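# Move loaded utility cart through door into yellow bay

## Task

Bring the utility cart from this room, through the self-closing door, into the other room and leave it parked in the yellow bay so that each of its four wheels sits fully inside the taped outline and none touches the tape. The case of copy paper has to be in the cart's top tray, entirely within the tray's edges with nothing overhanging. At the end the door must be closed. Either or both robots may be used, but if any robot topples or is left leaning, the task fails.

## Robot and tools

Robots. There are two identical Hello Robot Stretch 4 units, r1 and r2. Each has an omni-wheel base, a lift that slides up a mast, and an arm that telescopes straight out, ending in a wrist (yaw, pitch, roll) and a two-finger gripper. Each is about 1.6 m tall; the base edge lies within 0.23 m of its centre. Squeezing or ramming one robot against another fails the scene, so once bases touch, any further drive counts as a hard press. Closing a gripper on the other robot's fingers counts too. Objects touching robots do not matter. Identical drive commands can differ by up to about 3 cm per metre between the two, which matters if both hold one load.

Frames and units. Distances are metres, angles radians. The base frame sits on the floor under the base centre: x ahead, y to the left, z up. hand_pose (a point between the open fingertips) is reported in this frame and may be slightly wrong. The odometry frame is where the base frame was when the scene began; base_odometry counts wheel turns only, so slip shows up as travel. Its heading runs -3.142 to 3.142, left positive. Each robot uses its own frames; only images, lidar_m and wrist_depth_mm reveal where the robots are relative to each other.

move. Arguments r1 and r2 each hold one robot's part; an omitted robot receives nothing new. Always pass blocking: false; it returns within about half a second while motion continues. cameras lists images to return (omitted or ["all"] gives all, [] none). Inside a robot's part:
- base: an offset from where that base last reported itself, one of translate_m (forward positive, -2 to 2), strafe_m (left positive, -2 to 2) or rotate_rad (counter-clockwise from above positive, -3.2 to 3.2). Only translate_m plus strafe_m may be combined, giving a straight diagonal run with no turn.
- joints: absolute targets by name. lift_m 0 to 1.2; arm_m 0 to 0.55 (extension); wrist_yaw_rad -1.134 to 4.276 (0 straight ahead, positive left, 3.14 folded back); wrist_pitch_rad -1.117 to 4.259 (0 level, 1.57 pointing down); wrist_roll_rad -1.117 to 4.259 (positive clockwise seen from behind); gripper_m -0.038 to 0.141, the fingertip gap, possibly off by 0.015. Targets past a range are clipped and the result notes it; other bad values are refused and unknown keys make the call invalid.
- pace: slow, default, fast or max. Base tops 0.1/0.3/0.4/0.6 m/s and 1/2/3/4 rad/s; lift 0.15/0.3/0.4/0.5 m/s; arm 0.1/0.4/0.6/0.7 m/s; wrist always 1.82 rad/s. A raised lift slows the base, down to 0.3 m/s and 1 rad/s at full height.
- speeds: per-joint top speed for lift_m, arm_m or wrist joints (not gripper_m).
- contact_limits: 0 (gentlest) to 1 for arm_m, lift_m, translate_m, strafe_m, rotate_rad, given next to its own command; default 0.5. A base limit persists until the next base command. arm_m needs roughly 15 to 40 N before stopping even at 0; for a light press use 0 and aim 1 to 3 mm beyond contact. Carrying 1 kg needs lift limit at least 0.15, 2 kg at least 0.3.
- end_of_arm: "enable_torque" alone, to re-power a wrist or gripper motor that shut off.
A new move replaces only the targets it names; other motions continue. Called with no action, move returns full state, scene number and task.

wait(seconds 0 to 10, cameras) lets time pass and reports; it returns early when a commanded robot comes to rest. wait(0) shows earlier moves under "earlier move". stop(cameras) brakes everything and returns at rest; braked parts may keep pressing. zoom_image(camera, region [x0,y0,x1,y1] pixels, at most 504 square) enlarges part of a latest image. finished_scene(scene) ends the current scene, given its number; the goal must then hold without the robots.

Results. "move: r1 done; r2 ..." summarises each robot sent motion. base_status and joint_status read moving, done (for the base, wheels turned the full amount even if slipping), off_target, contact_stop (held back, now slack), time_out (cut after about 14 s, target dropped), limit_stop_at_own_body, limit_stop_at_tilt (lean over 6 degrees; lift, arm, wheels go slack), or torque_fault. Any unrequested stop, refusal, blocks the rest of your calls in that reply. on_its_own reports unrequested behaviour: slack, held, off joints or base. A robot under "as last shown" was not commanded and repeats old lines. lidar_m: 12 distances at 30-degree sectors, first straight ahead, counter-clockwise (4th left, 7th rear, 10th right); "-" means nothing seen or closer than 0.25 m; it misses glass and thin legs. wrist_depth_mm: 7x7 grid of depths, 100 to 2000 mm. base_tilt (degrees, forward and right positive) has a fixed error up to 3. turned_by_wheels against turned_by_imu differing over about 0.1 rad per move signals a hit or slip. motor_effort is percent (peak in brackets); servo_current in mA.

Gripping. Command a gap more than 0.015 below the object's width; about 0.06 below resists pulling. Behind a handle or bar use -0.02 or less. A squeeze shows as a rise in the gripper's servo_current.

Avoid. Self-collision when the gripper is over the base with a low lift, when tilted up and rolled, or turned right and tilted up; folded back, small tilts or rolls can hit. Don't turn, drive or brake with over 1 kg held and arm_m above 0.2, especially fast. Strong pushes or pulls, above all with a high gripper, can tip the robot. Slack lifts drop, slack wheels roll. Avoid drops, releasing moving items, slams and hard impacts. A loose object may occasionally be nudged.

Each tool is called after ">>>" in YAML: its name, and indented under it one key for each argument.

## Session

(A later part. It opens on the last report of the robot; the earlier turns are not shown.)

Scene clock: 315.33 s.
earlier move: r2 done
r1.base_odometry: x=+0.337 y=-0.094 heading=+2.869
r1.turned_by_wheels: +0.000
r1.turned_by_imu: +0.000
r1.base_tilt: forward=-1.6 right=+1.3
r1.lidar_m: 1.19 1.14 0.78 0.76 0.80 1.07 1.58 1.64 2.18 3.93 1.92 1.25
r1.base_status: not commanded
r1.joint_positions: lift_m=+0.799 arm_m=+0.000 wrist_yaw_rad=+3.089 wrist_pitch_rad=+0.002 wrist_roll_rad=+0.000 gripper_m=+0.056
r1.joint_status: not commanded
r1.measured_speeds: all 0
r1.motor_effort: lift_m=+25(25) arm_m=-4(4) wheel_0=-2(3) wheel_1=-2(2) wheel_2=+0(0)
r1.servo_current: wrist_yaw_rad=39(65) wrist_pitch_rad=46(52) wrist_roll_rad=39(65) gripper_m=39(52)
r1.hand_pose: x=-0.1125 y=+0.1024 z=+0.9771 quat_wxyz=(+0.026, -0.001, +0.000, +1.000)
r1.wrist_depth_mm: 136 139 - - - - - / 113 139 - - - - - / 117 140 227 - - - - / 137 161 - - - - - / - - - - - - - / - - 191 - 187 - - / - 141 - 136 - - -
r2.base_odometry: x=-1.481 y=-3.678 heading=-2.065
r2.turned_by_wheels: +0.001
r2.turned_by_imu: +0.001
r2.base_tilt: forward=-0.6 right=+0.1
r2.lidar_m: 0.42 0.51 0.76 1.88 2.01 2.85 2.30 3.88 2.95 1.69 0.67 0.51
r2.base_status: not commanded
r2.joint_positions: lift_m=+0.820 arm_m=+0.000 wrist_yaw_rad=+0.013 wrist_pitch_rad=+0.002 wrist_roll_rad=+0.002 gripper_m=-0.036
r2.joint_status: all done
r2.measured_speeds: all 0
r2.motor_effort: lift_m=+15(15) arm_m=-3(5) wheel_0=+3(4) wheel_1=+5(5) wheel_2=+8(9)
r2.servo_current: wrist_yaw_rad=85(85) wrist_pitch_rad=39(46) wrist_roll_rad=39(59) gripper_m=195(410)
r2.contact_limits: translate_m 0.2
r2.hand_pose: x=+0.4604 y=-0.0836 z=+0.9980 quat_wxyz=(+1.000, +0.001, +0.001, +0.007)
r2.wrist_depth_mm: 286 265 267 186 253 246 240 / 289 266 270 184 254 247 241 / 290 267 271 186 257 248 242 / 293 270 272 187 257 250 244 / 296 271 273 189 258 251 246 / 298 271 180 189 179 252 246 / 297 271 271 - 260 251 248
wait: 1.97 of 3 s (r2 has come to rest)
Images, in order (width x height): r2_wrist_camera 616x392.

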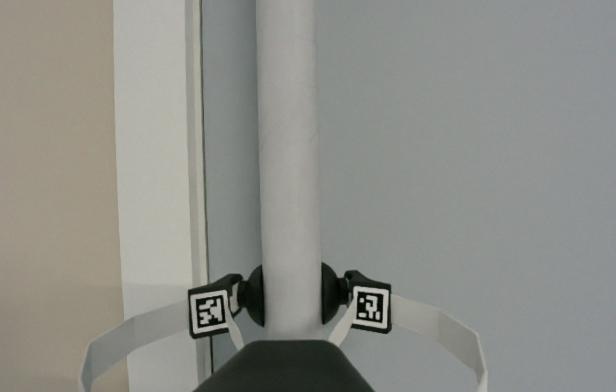

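>>> move:
  blocking: false
  r2: {"base":{"translate_m":-0.06,"strafe_m":-0.005},"pace":"slow"}
  cameras: []

>>> wait:
  seconds: 3
  cameras: ["r2_wrist_camera"]

Scene clock: 322.70 s.
move: r2 moving
r1: as last shown
r1.base_tilt: forward=-1.6 right=+1.2
r1.lidar_m: 1.20 1.17 0.80 0.76 0.81 1.06 1.57 1.65 2.19 3.94 1.92 1.27
r1.motor_effort: lift_m=+25(25) arm_m=-4(4) wheel_0=-2(2) wheel_1=-2(2) wheel_2=+0(0)
r1.servo_current: wrist_yaw_rad=65(65) wrist_pitch_rad=46(46) wrist_roll_rad=46(52) gripper_m=39(52)
r1.wrist_depth_mm: 136 138 - - - - - / 113 139 - - - - - / 117 139 228 - - - - / 137 160 - - - - - / - - - - - - - / - - 191 - 187 - - / - 140 - 136 - - -
r2.base_odometry: x=-1.476 y=-3.667 heading=-2.064
r2.turned_by_wheels: +0.001
r2.turned_by_imu: +0.002
r2.base_tilt: forward=-0.6 right=+0.1
r2.lidar_m: 0.43 0.55 0.80 1.89 2.01 2.88 2.27 3.82 2.95 1.71 0.68 0.50
r2.base_status: translate_m moving; strafe_m moving
r2.joint_positions: lift_m=+0.820 arm_m=+0.000 wrist_yaw_rad=+0.013 wrist_pitch_rad=+0.002 wrist_roll_rad=+0.002 gripper_m=-0.036
r2.joint_status: not commanded
r2.measured_speeds: translate_m=-0.048 strafe_m=-0.004 rotate_rad=+0.003 lift_m=+0.000 arm_m=+0.000 wrist_yaw_rad=+0.000 wrist_pitch_rad=+0.000 wrist_roll_rad=+0.000
r2.motor_effort: lift_m=+15(15) arm_m=-4(4) wheel_0=-3(5) wheel_1=-8(10) wheel_2=+24(24)
r2.servo_current: wrist_yaw_rad=72(78) wrist_pitch_rad=39(52) wrist_roll_rad=39(59) gripper_m=195(195)
r2.hand_pose: x=+0.4604 y=-0.0836 z=+0.9980 quat_wxyz=(+1.000, +0.001, +0.001, +0.007)
r2.wrist_depth_mm: 298 274 267 186 253 247 242 / 300 277 270 185 254 249 242 / 301 278 271 186 257 250 244 / 303 281 273 187 259 251 245 / 307 281 273 189 258 253 247 / 307 283 180 189 180 253 248 / 310 281 277 - 260 251 249

Scene clock: 324.03 s.
earlier move: r2 done
r1.base_odometry: x=+0.337 y=-0.094 heading=+2.869
r1.turned_by_wheels: +0.000
r1.turned_by_imu: +0.000
r1.base_tilt: forward=-1.6 right=+1.3
r1.lidar_m: 1.18 1.13 0.80 0.76 0.81 1.06 1.56 1.64 2.19 3.94 1.95 1.27
r1.base_status: not commanded
r1.joint_positions: lift_m=+0.799 arm_m=+0.000 wrist_yaw_rad=+3.089 wrist_pitch_rad=+0.002 wrist_roll_rad=+0.000 gripper_m=+0.056
r1.joint_status: not commanded
r1.measured_speeds: all 0
r1.motor_effort: lift_m=+25(25) arm_m=-4(4) wheel_0=-2(2) wheel_1=-2(2) wheel_2=+0(0)
r1.servo_current: wrist_yaw_rad=46(72) wrist_pitch_rad=46(46) wrist_roll_rad=52(72) gripper_m=39(52)
r1.hand_pose: x=-0.1125 y=+0.1024 z=+0.9771 quat_wxyz=(+0.026, -0.001, +0.000, +1.000)
r1.wrist_depth_mm: 136 138 - - - - - / 113 139 - - - - - / 117 140 228 - - - - / 137 161 - - - - - / - - - - - - - / - - 191 - 187 - - / - 141 - 137 - - -
r2.base_odometry: x=-1.457 y=-3.624 heading=-2.064
r2.turned_by_wheels: +0.000
r2.turned_by_imu: +0.001
r2.base_tilt: forward=-0.6 right=+0.1
r2.lidar_m: 0.41 0.60 0.84 1.89 2.02 2.86 2.24 3.85 2.93 1.85 0.71 0.51
r2.base_status: done
r2.joint_positions: lift_m=+0.820 arm_m=+0.000 wrist_yaw_rad=+0.013 wrist_pitch_rad=+0.002 wrist_roll_rad=+0.002 gripper_m=-0.036
r2.joint_status: not commanded
r2.measured_speeds: all 0
r2.motor_effort: lift_m=+15(15) arm_m=-3(4) wheel_0=+0(5) wheel_1=-7(11) wheel_2=+19(25)
r2.servo_current: wrist_yaw_rad=72(98) wrist_pitch_rad=46(52) wrist_roll_rad=59(59) gripper_m=182(202)
r2.hand_pose: x=+0.4605 y=-0.0835 z=+0.9980 quat_wxyz=(+1.000, +0.001, +0.001, +0.007)
r2.wrist_depth_mm: 351 340 265 187 256 253 249 / 353 342 266 183 258 254 250 / 355 343 268 185 259 255 252 / 359 345 270 188 260 257 254 / 364 347 271 189 263 258 254 / 362 347 183 189 178 259 256 / 368 334 276 - 266 262 258
wait: 1.33 of 3 s (r2 has come to rest)
Images, in order (width x height): r2_wrist_camera 616x392.

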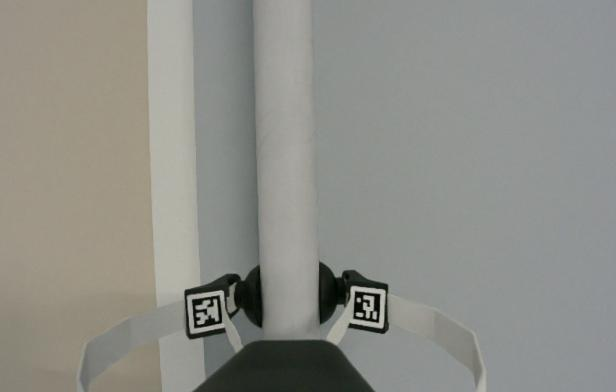

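>>> move:
  blocking: false
  r2: {"base":{"translate_m":-0.109,"strafe_m":-0.055},"joints":{"wrist_yaw_rad":0.15},"speeds":{"wrist_yaw_rad":0.1},"pace":"slow"}
  cameras: []

>>> wait:
  seconds: 4
  cameras: ["r2_wrist_camera"]

Scene clock: 331.33 s.
move: r2 moving
r1: as last shown
r1.base_tilt: forward=-1.6 right=+1.2
r1.lidar_m: 1.18 1.16 0.82 0.75 0.78 1.06 1.55 1.65 2.20 3.94 1.95 1.25
r1.motor_effort: lift_m=+25(25) arm_m=-4(4) wheel_0=-2(3) wheel_1=-1(2) wheel_2=+0(0)
r1.servo_current: wrist_yaw_rad=59(59) wrist_pitch_rad=39(52) wrist_roll_rad=52(52) gripper_m=46(52)
r1.wrist_depth_mm: 136 138 - - - - - / 113 139 - - - - - / 117 140 227 - - - - / 137 161 - - - - - / - - - - - - - / - - 190 - 188 - - / - 141 - 137 - - -
r2.base_odometry: x=-1.457 y=-3.610 heading=-2.064
r2.turned_by_wheels: +0.001
r2.turned_by_imu: +0.001
r2.base_tilt: forward=-0.6 right=+0.1
r2.lidar_m: 0.42 0.61 0.89 1.90 2.05 2.91 2.20 3.84 2.90 1.88 0.73 0.51
r2.base_status: translate_m moving; strafe_m moving
r2.joint_positions: lift_m=+0.820 arm_m=+0.000 wrist_yaw_rad=+0.053 wrist_pitch_rad=+0.002 wrist_roll_rad=+0.002 gripper_m=-0.036
r2.joint_status: wrist_yaw_rad moving
r2.measured_speeds: translate_m=-0.049 strafe_m=-0.024 rotate_rad=-0.002 lift_m=+0.000 arm_m=+0.000 wrist_yaw_rad=+0.097 wrist_pitch_rad=+0.000 wrist_roll_rad=+0.000
r2.motor_effort: lift_m=+15(15) arm_m=-3(4) wheel_0=-3(3) wheel_1=-11(11) wheel_2=+22(25)
r2.servo_current: wrist_yaw_rad=111(111) wrist_pitch_rad=46(46) wrist_roll_rad=39(59) gripper_m=195(195)
r2.hand_pose: x=+0.4635 y=-0.0719 z=+0.9980 quat_wxyz=(+1.000, +0.001, +0.001, +0.027)
r2.wrist_depth_mm: 370 355 268 196 256 252 248 / 373 357 270 187 258 253 249 / 373 362 272 189 260 254 250 / 377 364 273 191 262 255 252 / 382 364 276 192 263 256 252 / 384 364 183 190 179 256 254 / 384 154 343 - 266 258 255

Scene clock: 333.23 s.
earlier move: r2 done
r1.base_odometry: x=+0.337 y=-0.094 heading=+2.869
r1.turned_by_wheels: +0.000
r1.turned_by_imu: +0.000
r1.base_tilt: forward=-1.5 right=+1.2
r1.lidar_m: 1.17 1.19 0.80 0.76 0.80 1.05 1.57 1.63 2.20 3.94 2.02 1.27
r1.base_status: not commanded
r1.joint_positions: lift_m=+0.799 arm_m=+0.000 wrist_yaw_rad=+3.089 wrist_pitch_rad=+0.002 wrist_roll_rad=+0.000 gripper_m=+0.056
r1.joint_status: not commanded
r1.measured_speeds: all 0
r1.motor_effort: lift_m=+25(25) arm_m=-4(4) wheel_0=-2(3) wheel_1=-2(2) wheel_2=+0(0)
r1.servo_current: wrist_yaw_rad=59(59) wrist_pitch_rad=39(52) wrist_roll_rad=46(72) gripper_m=46(52)
r1.hand_pose: x=-0.1125 y=+0.1024 z=+0.9771 quat_wxyz=(+0.026, -0.001, +0.000, +1.000)
r1.wrist_depth_mm: 136 138 - - - - - / 113 139 - - - - - / 117 140 227 - - - - / 137 161 - - - - - / - - - - - - - / - - 190 - 187 - - / - 140 - 137 - - -
r2.base_odometry: x=-1.454 y=-3.502 heading=-2.063
r2.turned_by_wheels: +0.001
r2.turned_by_imu: +0.002
r2.base_tilt: forward=-0.7 right=+0.1
r2.lidar_m: 0.42 0.69 1.00 1.94 2.09 2.94 2.13 3.79 2.84 2.17 0.79 0.54
r2.base_status: done
r2.joint_positions: lift_m=+0.820 arm_m=+0.000 wrist_yaw_rad=+0.164 wrist_pitch_rad=+0.002 wrist_roll_rad=+0.002 gripper_m=-0.036
r2.joint_status: all done
r2.measured_speeds: all 0
r2.motor_effort: lift_m=+15(15) arm_m=-3(4) wheel_0=+4(9) wheel_1=-7(11) wheel_2=+21(25)
r2.servo_current: wrist_yaw_rad=78(111) wrist_pitch_rad=46(46) wrist_roll_rad=52(59) gripper_m=189(195)
r2.hand_pose: x=+0.4697 y=-0.0393 z=+0.9980 quat_wxyz=(+0.997, +0.001, +0.001, +0.082)
r2.wrist_depth_mm: - - 270 187 255 249 - / - 480 271 186 256 249 244 / - - 272 187 257 251 246 / - - 273 189 260 253 248 / - - 274 190 262 253 250 / - 160 180 190 179 254 250 / - 132 279 - 262 254 252
wait: 1.90 of 4 s (r2 has come to rest)
Images, in order (width x height): r2_wrist_camera 616x392.

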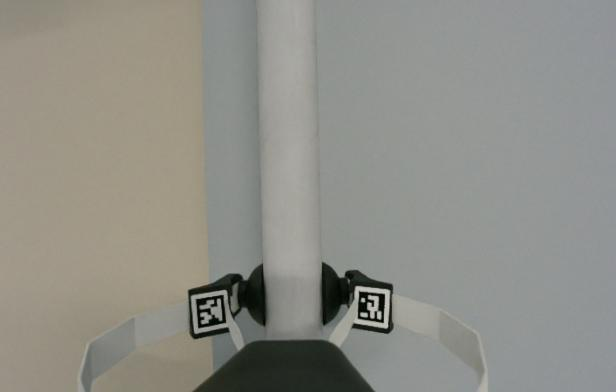

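>>> move:
  blocking: false
  r2: {"base":{"translate_m":-0.154,"strafe_m":-0.112},"joints":{"wrist_yaw_rad":0.37},"speeds":{"wrist_yaw_rad":0.1},"pace":"slow"}
  cameras: []

>>> wait:
  seconds: 5
  cameras: ["r2_wrist_camera"]

>>> move:
  blocking: false
  r2: {"base":{"translate_m":-0.129,"strafe_m":-0.136},"joints":{"wrist_yaw_rad":0.57},"speeds":{"wrist_yaw_rad":0.1},"pace":"slow"}
  cameras: []

>>> wait:
  seconds: 5
  cameras: ["r2_wrist_camera","r2_head_camera"]

Scene clock: 339.50 s.
move: r2 moving
r1: as last shown
r1.base_tilt: forward=-1.6 right=+1.3
r1.lidar_m: 1.18 1.17 0.82 0.76 0.78 1.06 1.58 1.65 2.23 3.94 2.02 1.24
r1.servo_current: wrist_yaw_rad=46(52) wrist_pitch_rad=52(52) wrist_roll_rad=52(65) gripper_m=39(46)
r1.wrist_depth_mm: 136 138 - - - - - / 113 139 - - - - - / 117 139 226 - - - - / 137 161 - - - - - / - - - - - - - / - - 190 - 187 - - / - 140 - 136 - - -
r2.base_odometry: x=-1.456 y=-3.489 heading=-2.061
r2.turned_by_wheels: +0.002
r2.turned_by_imu: +0.002
r2.base_tilt: forward=-0.6 right=+0.0
r2.lidar_m: 0.42 0.71 1.03 1.97 2.08 3.00 2.13 3.76 2.85 2.21 0.84 0.55
r2.base_status: translate_m moving; strafe_m moving
r2.joint_positions: lift_m=+0.820 arm_m=+0.000 wrist_yaw_rad=+0.202 wrist_pitch_rad=+0.002 wrist_roll_rad=+0.002 gripper_m=-0.036
r2.joint_status: wrist_yaw_rad moving
r2.measured_speeds: translate_m=-0.043 strafe_m=-0.032 rotate_rad=-0.001 lift_m=+0.000 arm_m=+0.000 wrist_yaw_rad=+0.096 wrist_pitch_rad=+0.000 wrist_roll_rad=+0.000
r2.motor_effort: lift_m=+15(15) arm_m=-4(4) wheel_0=+8(14) wheel_1=-11(11) wheel_2=+21(25)
r2.servo_current: wrist_yaw_rad=65(98) wrist_pitch_rad=39(46) wrist_roll_rad=46(59) gripper_m=182(189)
r2.hand_pose: x=+0.4710 y=-0.0277 z=+0.9980 quat_wxyz=(+0.995, +0.001, +0.001, +0.101)
r2.wrist_depth_mm: - - 272 187 255 246 241 / - - 272 188 256 249 242 / - - 276 194 258 251 244 / - - 276 191 260 251 246 / - - 277 194 259 252 247 / - 160 179 193 178 252 248 / - 138 - - 263 253 249

Scene clock: 342.10 s.
earlier move: r2 done
r1.base_odometry: x=+0.337 y=-0.094 heading=+2.869
r1.turned_by_wheels: +0.000
r1.turned_by_imu: +0.000
r1.base_tilt: forward=-1.6 right=+1.2
r1.lidar_m: 1.19 1.16 0.81 0.75 0.80 1.07 1.56 1.65 2.19 3.96 2.04 1.24
r1.base_status: not commanded
r1.joint_positions: lift_m=+0.799 arm_m=+0.000 wrist_yaw_rad=+3.089 wrist_pitch_rad=+0.002 wrist_roll_rad=+0.000 gripper_m=+0.056
r1.joint_status: not commanded
r1.measured_speeds: all 0
r1.motor_effort: lift_m=+25(25) arm_m=-4(4) wheel_0=-2(3) wheel_1=-1(2) wheel_2=+0(0)
r1.servo_current: wrist_yaw_rad=46(65) wrist_pitch_rad=46(52) wrist_roll_rad=52(65) gripper_m=39(52)
r1.hand_pose: x=-0.1125 y=+0.1024 z=+0.9771 quat_wxyz=(+0.026, -0.001, +0.000, +1.000)
r1.wrist_depth_mm: 136 138 - - - - - / 113 139 - - - - - / 117 140 227 - - - - / 137 161 - - - - - / - - - - - - - / - - 190 - 188 - - / - 141 - 137 - - -
r2.base_odometry: x=-1.480 y=-3.314 heading=-2.063
r2.turned_by_wheels: -0.001
r2.turned_by_imu: +0.001
r2.base_tilt: forward=-0.7 right=+0.1
r2.lidar_m: 0.61 0.85 1.22 2.08 2.22 3.15 1.98 3.59 2.75 2.64 1.09 0.71
r2.base_status: done
r2.joint_positions: lift_m=+0.820 arm_m=+0.000 wrist_yaw_rad=+0.372 wrist_pitch_rad=+0.002 wrist_roll_rad=+0.002 gripper_m=-0.037
r2.joint_status: all done
r2.measured_speeds: all 0
r2.motor_effort: lift_m=+15(15) arm_m=+5(5) wheel_0=+3(17) wheel_1=-4(11) wheel_2=+5(25)
r2.servo_current: wrist_yaw_rad=52(104) wrist_pitch_rad=33(46) wrist_roll_rad=59(59) gripper_m=117(195)
r2.hand_pose: x=+0.4713 y=+0.0234 z=+0.9980 quat_wxyz=(+0.983, +0.001, +0.001, +0.185)
r2.wrist_depth_mm: - - - 351 399 375 355 / - - - 353 399 375 355 / - - - 353 399 377 359 / - - - 355 402 379 364 / - - - 357 402 382 364 / - - 182 197 178 382 366 / - - - - - 120 368
wait: 2.60 of 5 s (r2 has come to rest)
Images, in order (width x height): r2_wrist_camera 616x392.

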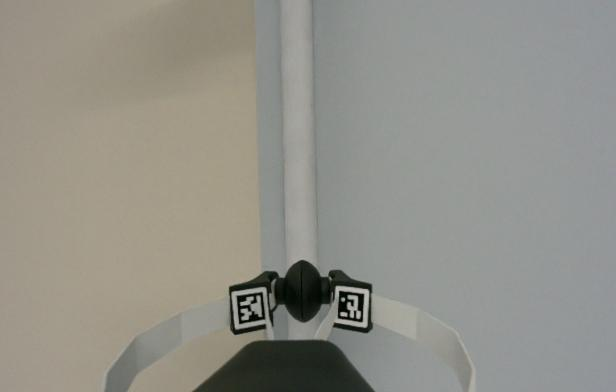

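Scene clock: 342.60 s.
move: r2 moving
r1: as last shown
r1.lidar_m: 1.19 1.16 0.81 0.76 0.79 1.08 1.55 1.65 2.23 3.95 2.00 1.27
r1.motor_effort: lift_m=+25(25) arm_m=-4(4) wheel_0=-2(2) wheel_1=-1(2) wheel_2=+0(0)
r1.servo_current: wrist_yaw_rad=46(65) wrist_pitch_rad=39(52) wrist_roll_rad=46(65) gripper_m=46(46)
r1.wrist_depth_mm: 136 138 - - - - - / 113 139 - - - - - / 117 140 228 - - - - / 137 160 - - - - - / - - - - - - - / - - 190 - 187 - - / - 140 - 137 - - -
r2.base_odometry: x=-1.484 y=-3.302 heading=-2.062
r2.turned_by_wheels: +0.000
r2.turned_by_imu: +0.000
r2.base_tilt: forward=-0.6 right=+0.1
r2.lidar_m: 0.62 0.86 1.24 2.08 2.24 3.14 1.97 3.60 2.70 2.63 1.07 0.73
r2.base_status: translate_m moving; strafe_m moving
r2.joint_positions: lift_m=+0.820 arm_m=+0.000 wrist_yaw_rad=+0.410 wrist_pitch_rad=+0.002 wrist_roll_rad=+0.002 gripper_m=-0.037
r2.joint_status: wrist_yaw_rad moving
r2.measured_speeds: translate_m=-0.035 strafe_m=-0.036 rotate_rad=+0.000 lift_m=+0.000 arm_m=+0.000 wrist_yaw_rad=+0.100 wrist_pitch_rad=+0.000 wrist_roll_rad=+0.000
r2.motor_effort: lift_m=+15(15) arm_m=+4(5) wheel_0=+4(8) wheel_1=-7(10) wheel_2=+8(8)
r2.servo_current: wrist_yaw_rad=39(65) wrist_pitch_rad=39(46) wrist_roll_rad=39(52) gripper_m=111(117)
r2.hand_pose: x=+0.4702 y=+0.0348 z=+0.9980 quat_wxyz=(+0.979, +0.001, +0.001, +0.204)
r2.wrist_depth_mm: - - - 387 - 397 375 / - - - 389 - 397 377 / - - - 392 - 399 382 / - - - 394 - 397 382 / - - - 394 - 397 389 / - - 182 198 178 404 392 / - - - - - 120 389

Scene clock: 345.23 s.
earlier move: r2 done
r1.base_odometry: x=+0.337 y=-0.094 heading=+2.869
r1.turned_by_wheels: +0.000
r1.turned_by_imu: +0.000
r1.base_tilt: forward=-1.6 right=+1.3
r1.lidar_m: 1.18 1.15 0.80 0.76 0.79 1.05 1.58 1.63 2.20 3.95 1.91 1.25
r1.base_status: not commanded
r1.joint_positions: lift_m=+0.799 arm_m=+0.000 wrist_yaw_rad=+3.089 wrist_pitch_rad=+0.002 wrist_roll_rad=+0.000 gripper_m=+0.056
r1.joint_status: not commanded
r1.measured_speeds: all 0
r1.motor_effort: lift_m=+25(25) arm_m=-4(4) wheel_0=-2(3) wheel_1=-2(2) wheel_2=+0(0)
r1.servo_current: wrist_yaw_rad=59(72) wrist_pitch_rad=46(52) wrist_roll_rad=39(72) gripper_m=46(46)
r1.hand_pose: x=-0.1125 y=+0.1024 z=+0.9771 quat_wxyz=(+0.026, -0.001, +0.000, +1.000)
r1.wrist_depth_mm: 136 138 - - - - - / 113 139 - - - - - / 117 140 226 - - - - / 137 162 - - - - - / - - - - - - - / - - 190 - 187 - - / - 141 - 137 - - -
r2.base_odometry: x=-1.539 y=-3.136 heading=-2.062
r2.turned_by_wheels: +0.000
r2.turned_by_imu: +0.000
r2.base_tilt: forward=-0.7 right=+0.1
r2.lidar_m: 0.90 0.93 1.39 2.21 2.36 3.38 1.86 3.41 2.59 2.52 1.27 0.97
r2.base_status: done
r2.joint_positions: lift_m=+0.820 arm_m=+0.000 wrist_yaw_rad=+0.567 wrist_pitch_rad=+0.002 wrist_roll_rad=+0.002 gripper_m=-0.037
r2.joint_status: all done
r2.measured_speeds: all 0
r2.motor_effort: lift_m=+15(15) arm_m=+4(5) wheel_0=+3(9) wheel_1=-5(10) wheel_2=+5(9)
r2.servo_current: wrist_yaw_rad=39(85) wrist_pitch_rad=46(46) wrist_roll_rad=52(65) gripper_m=111(124)
r2.hand_pose: x=+0.4611 y=+0.0812 z=+0.9980 quat_wxyz=(+0.960, +0.001, +0.001, +0.280)
r2.wrist_depth_mm: - - - 750 676 - - / 1808 - - - - - - / 1863 - - - - - - / - - - - - - - / 1863 - - - - - - / 1863 - 182 197 178 - - / - - - - - - -
wait: 2.63 of 5 s (r2 has come to rest)
pictures: r2_head_camera, r2_wrist_camera
Images, in order (width x height): r2_head_camera 420x560, r2_wrist_camera 616x392.

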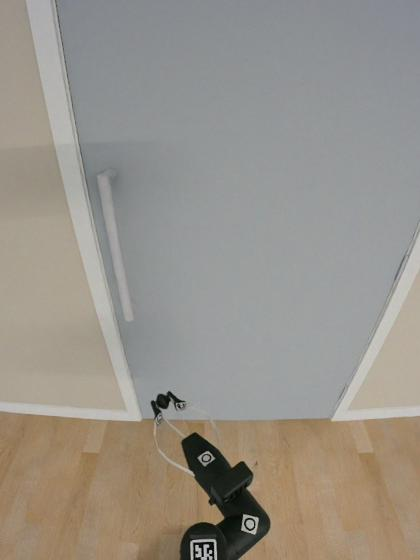

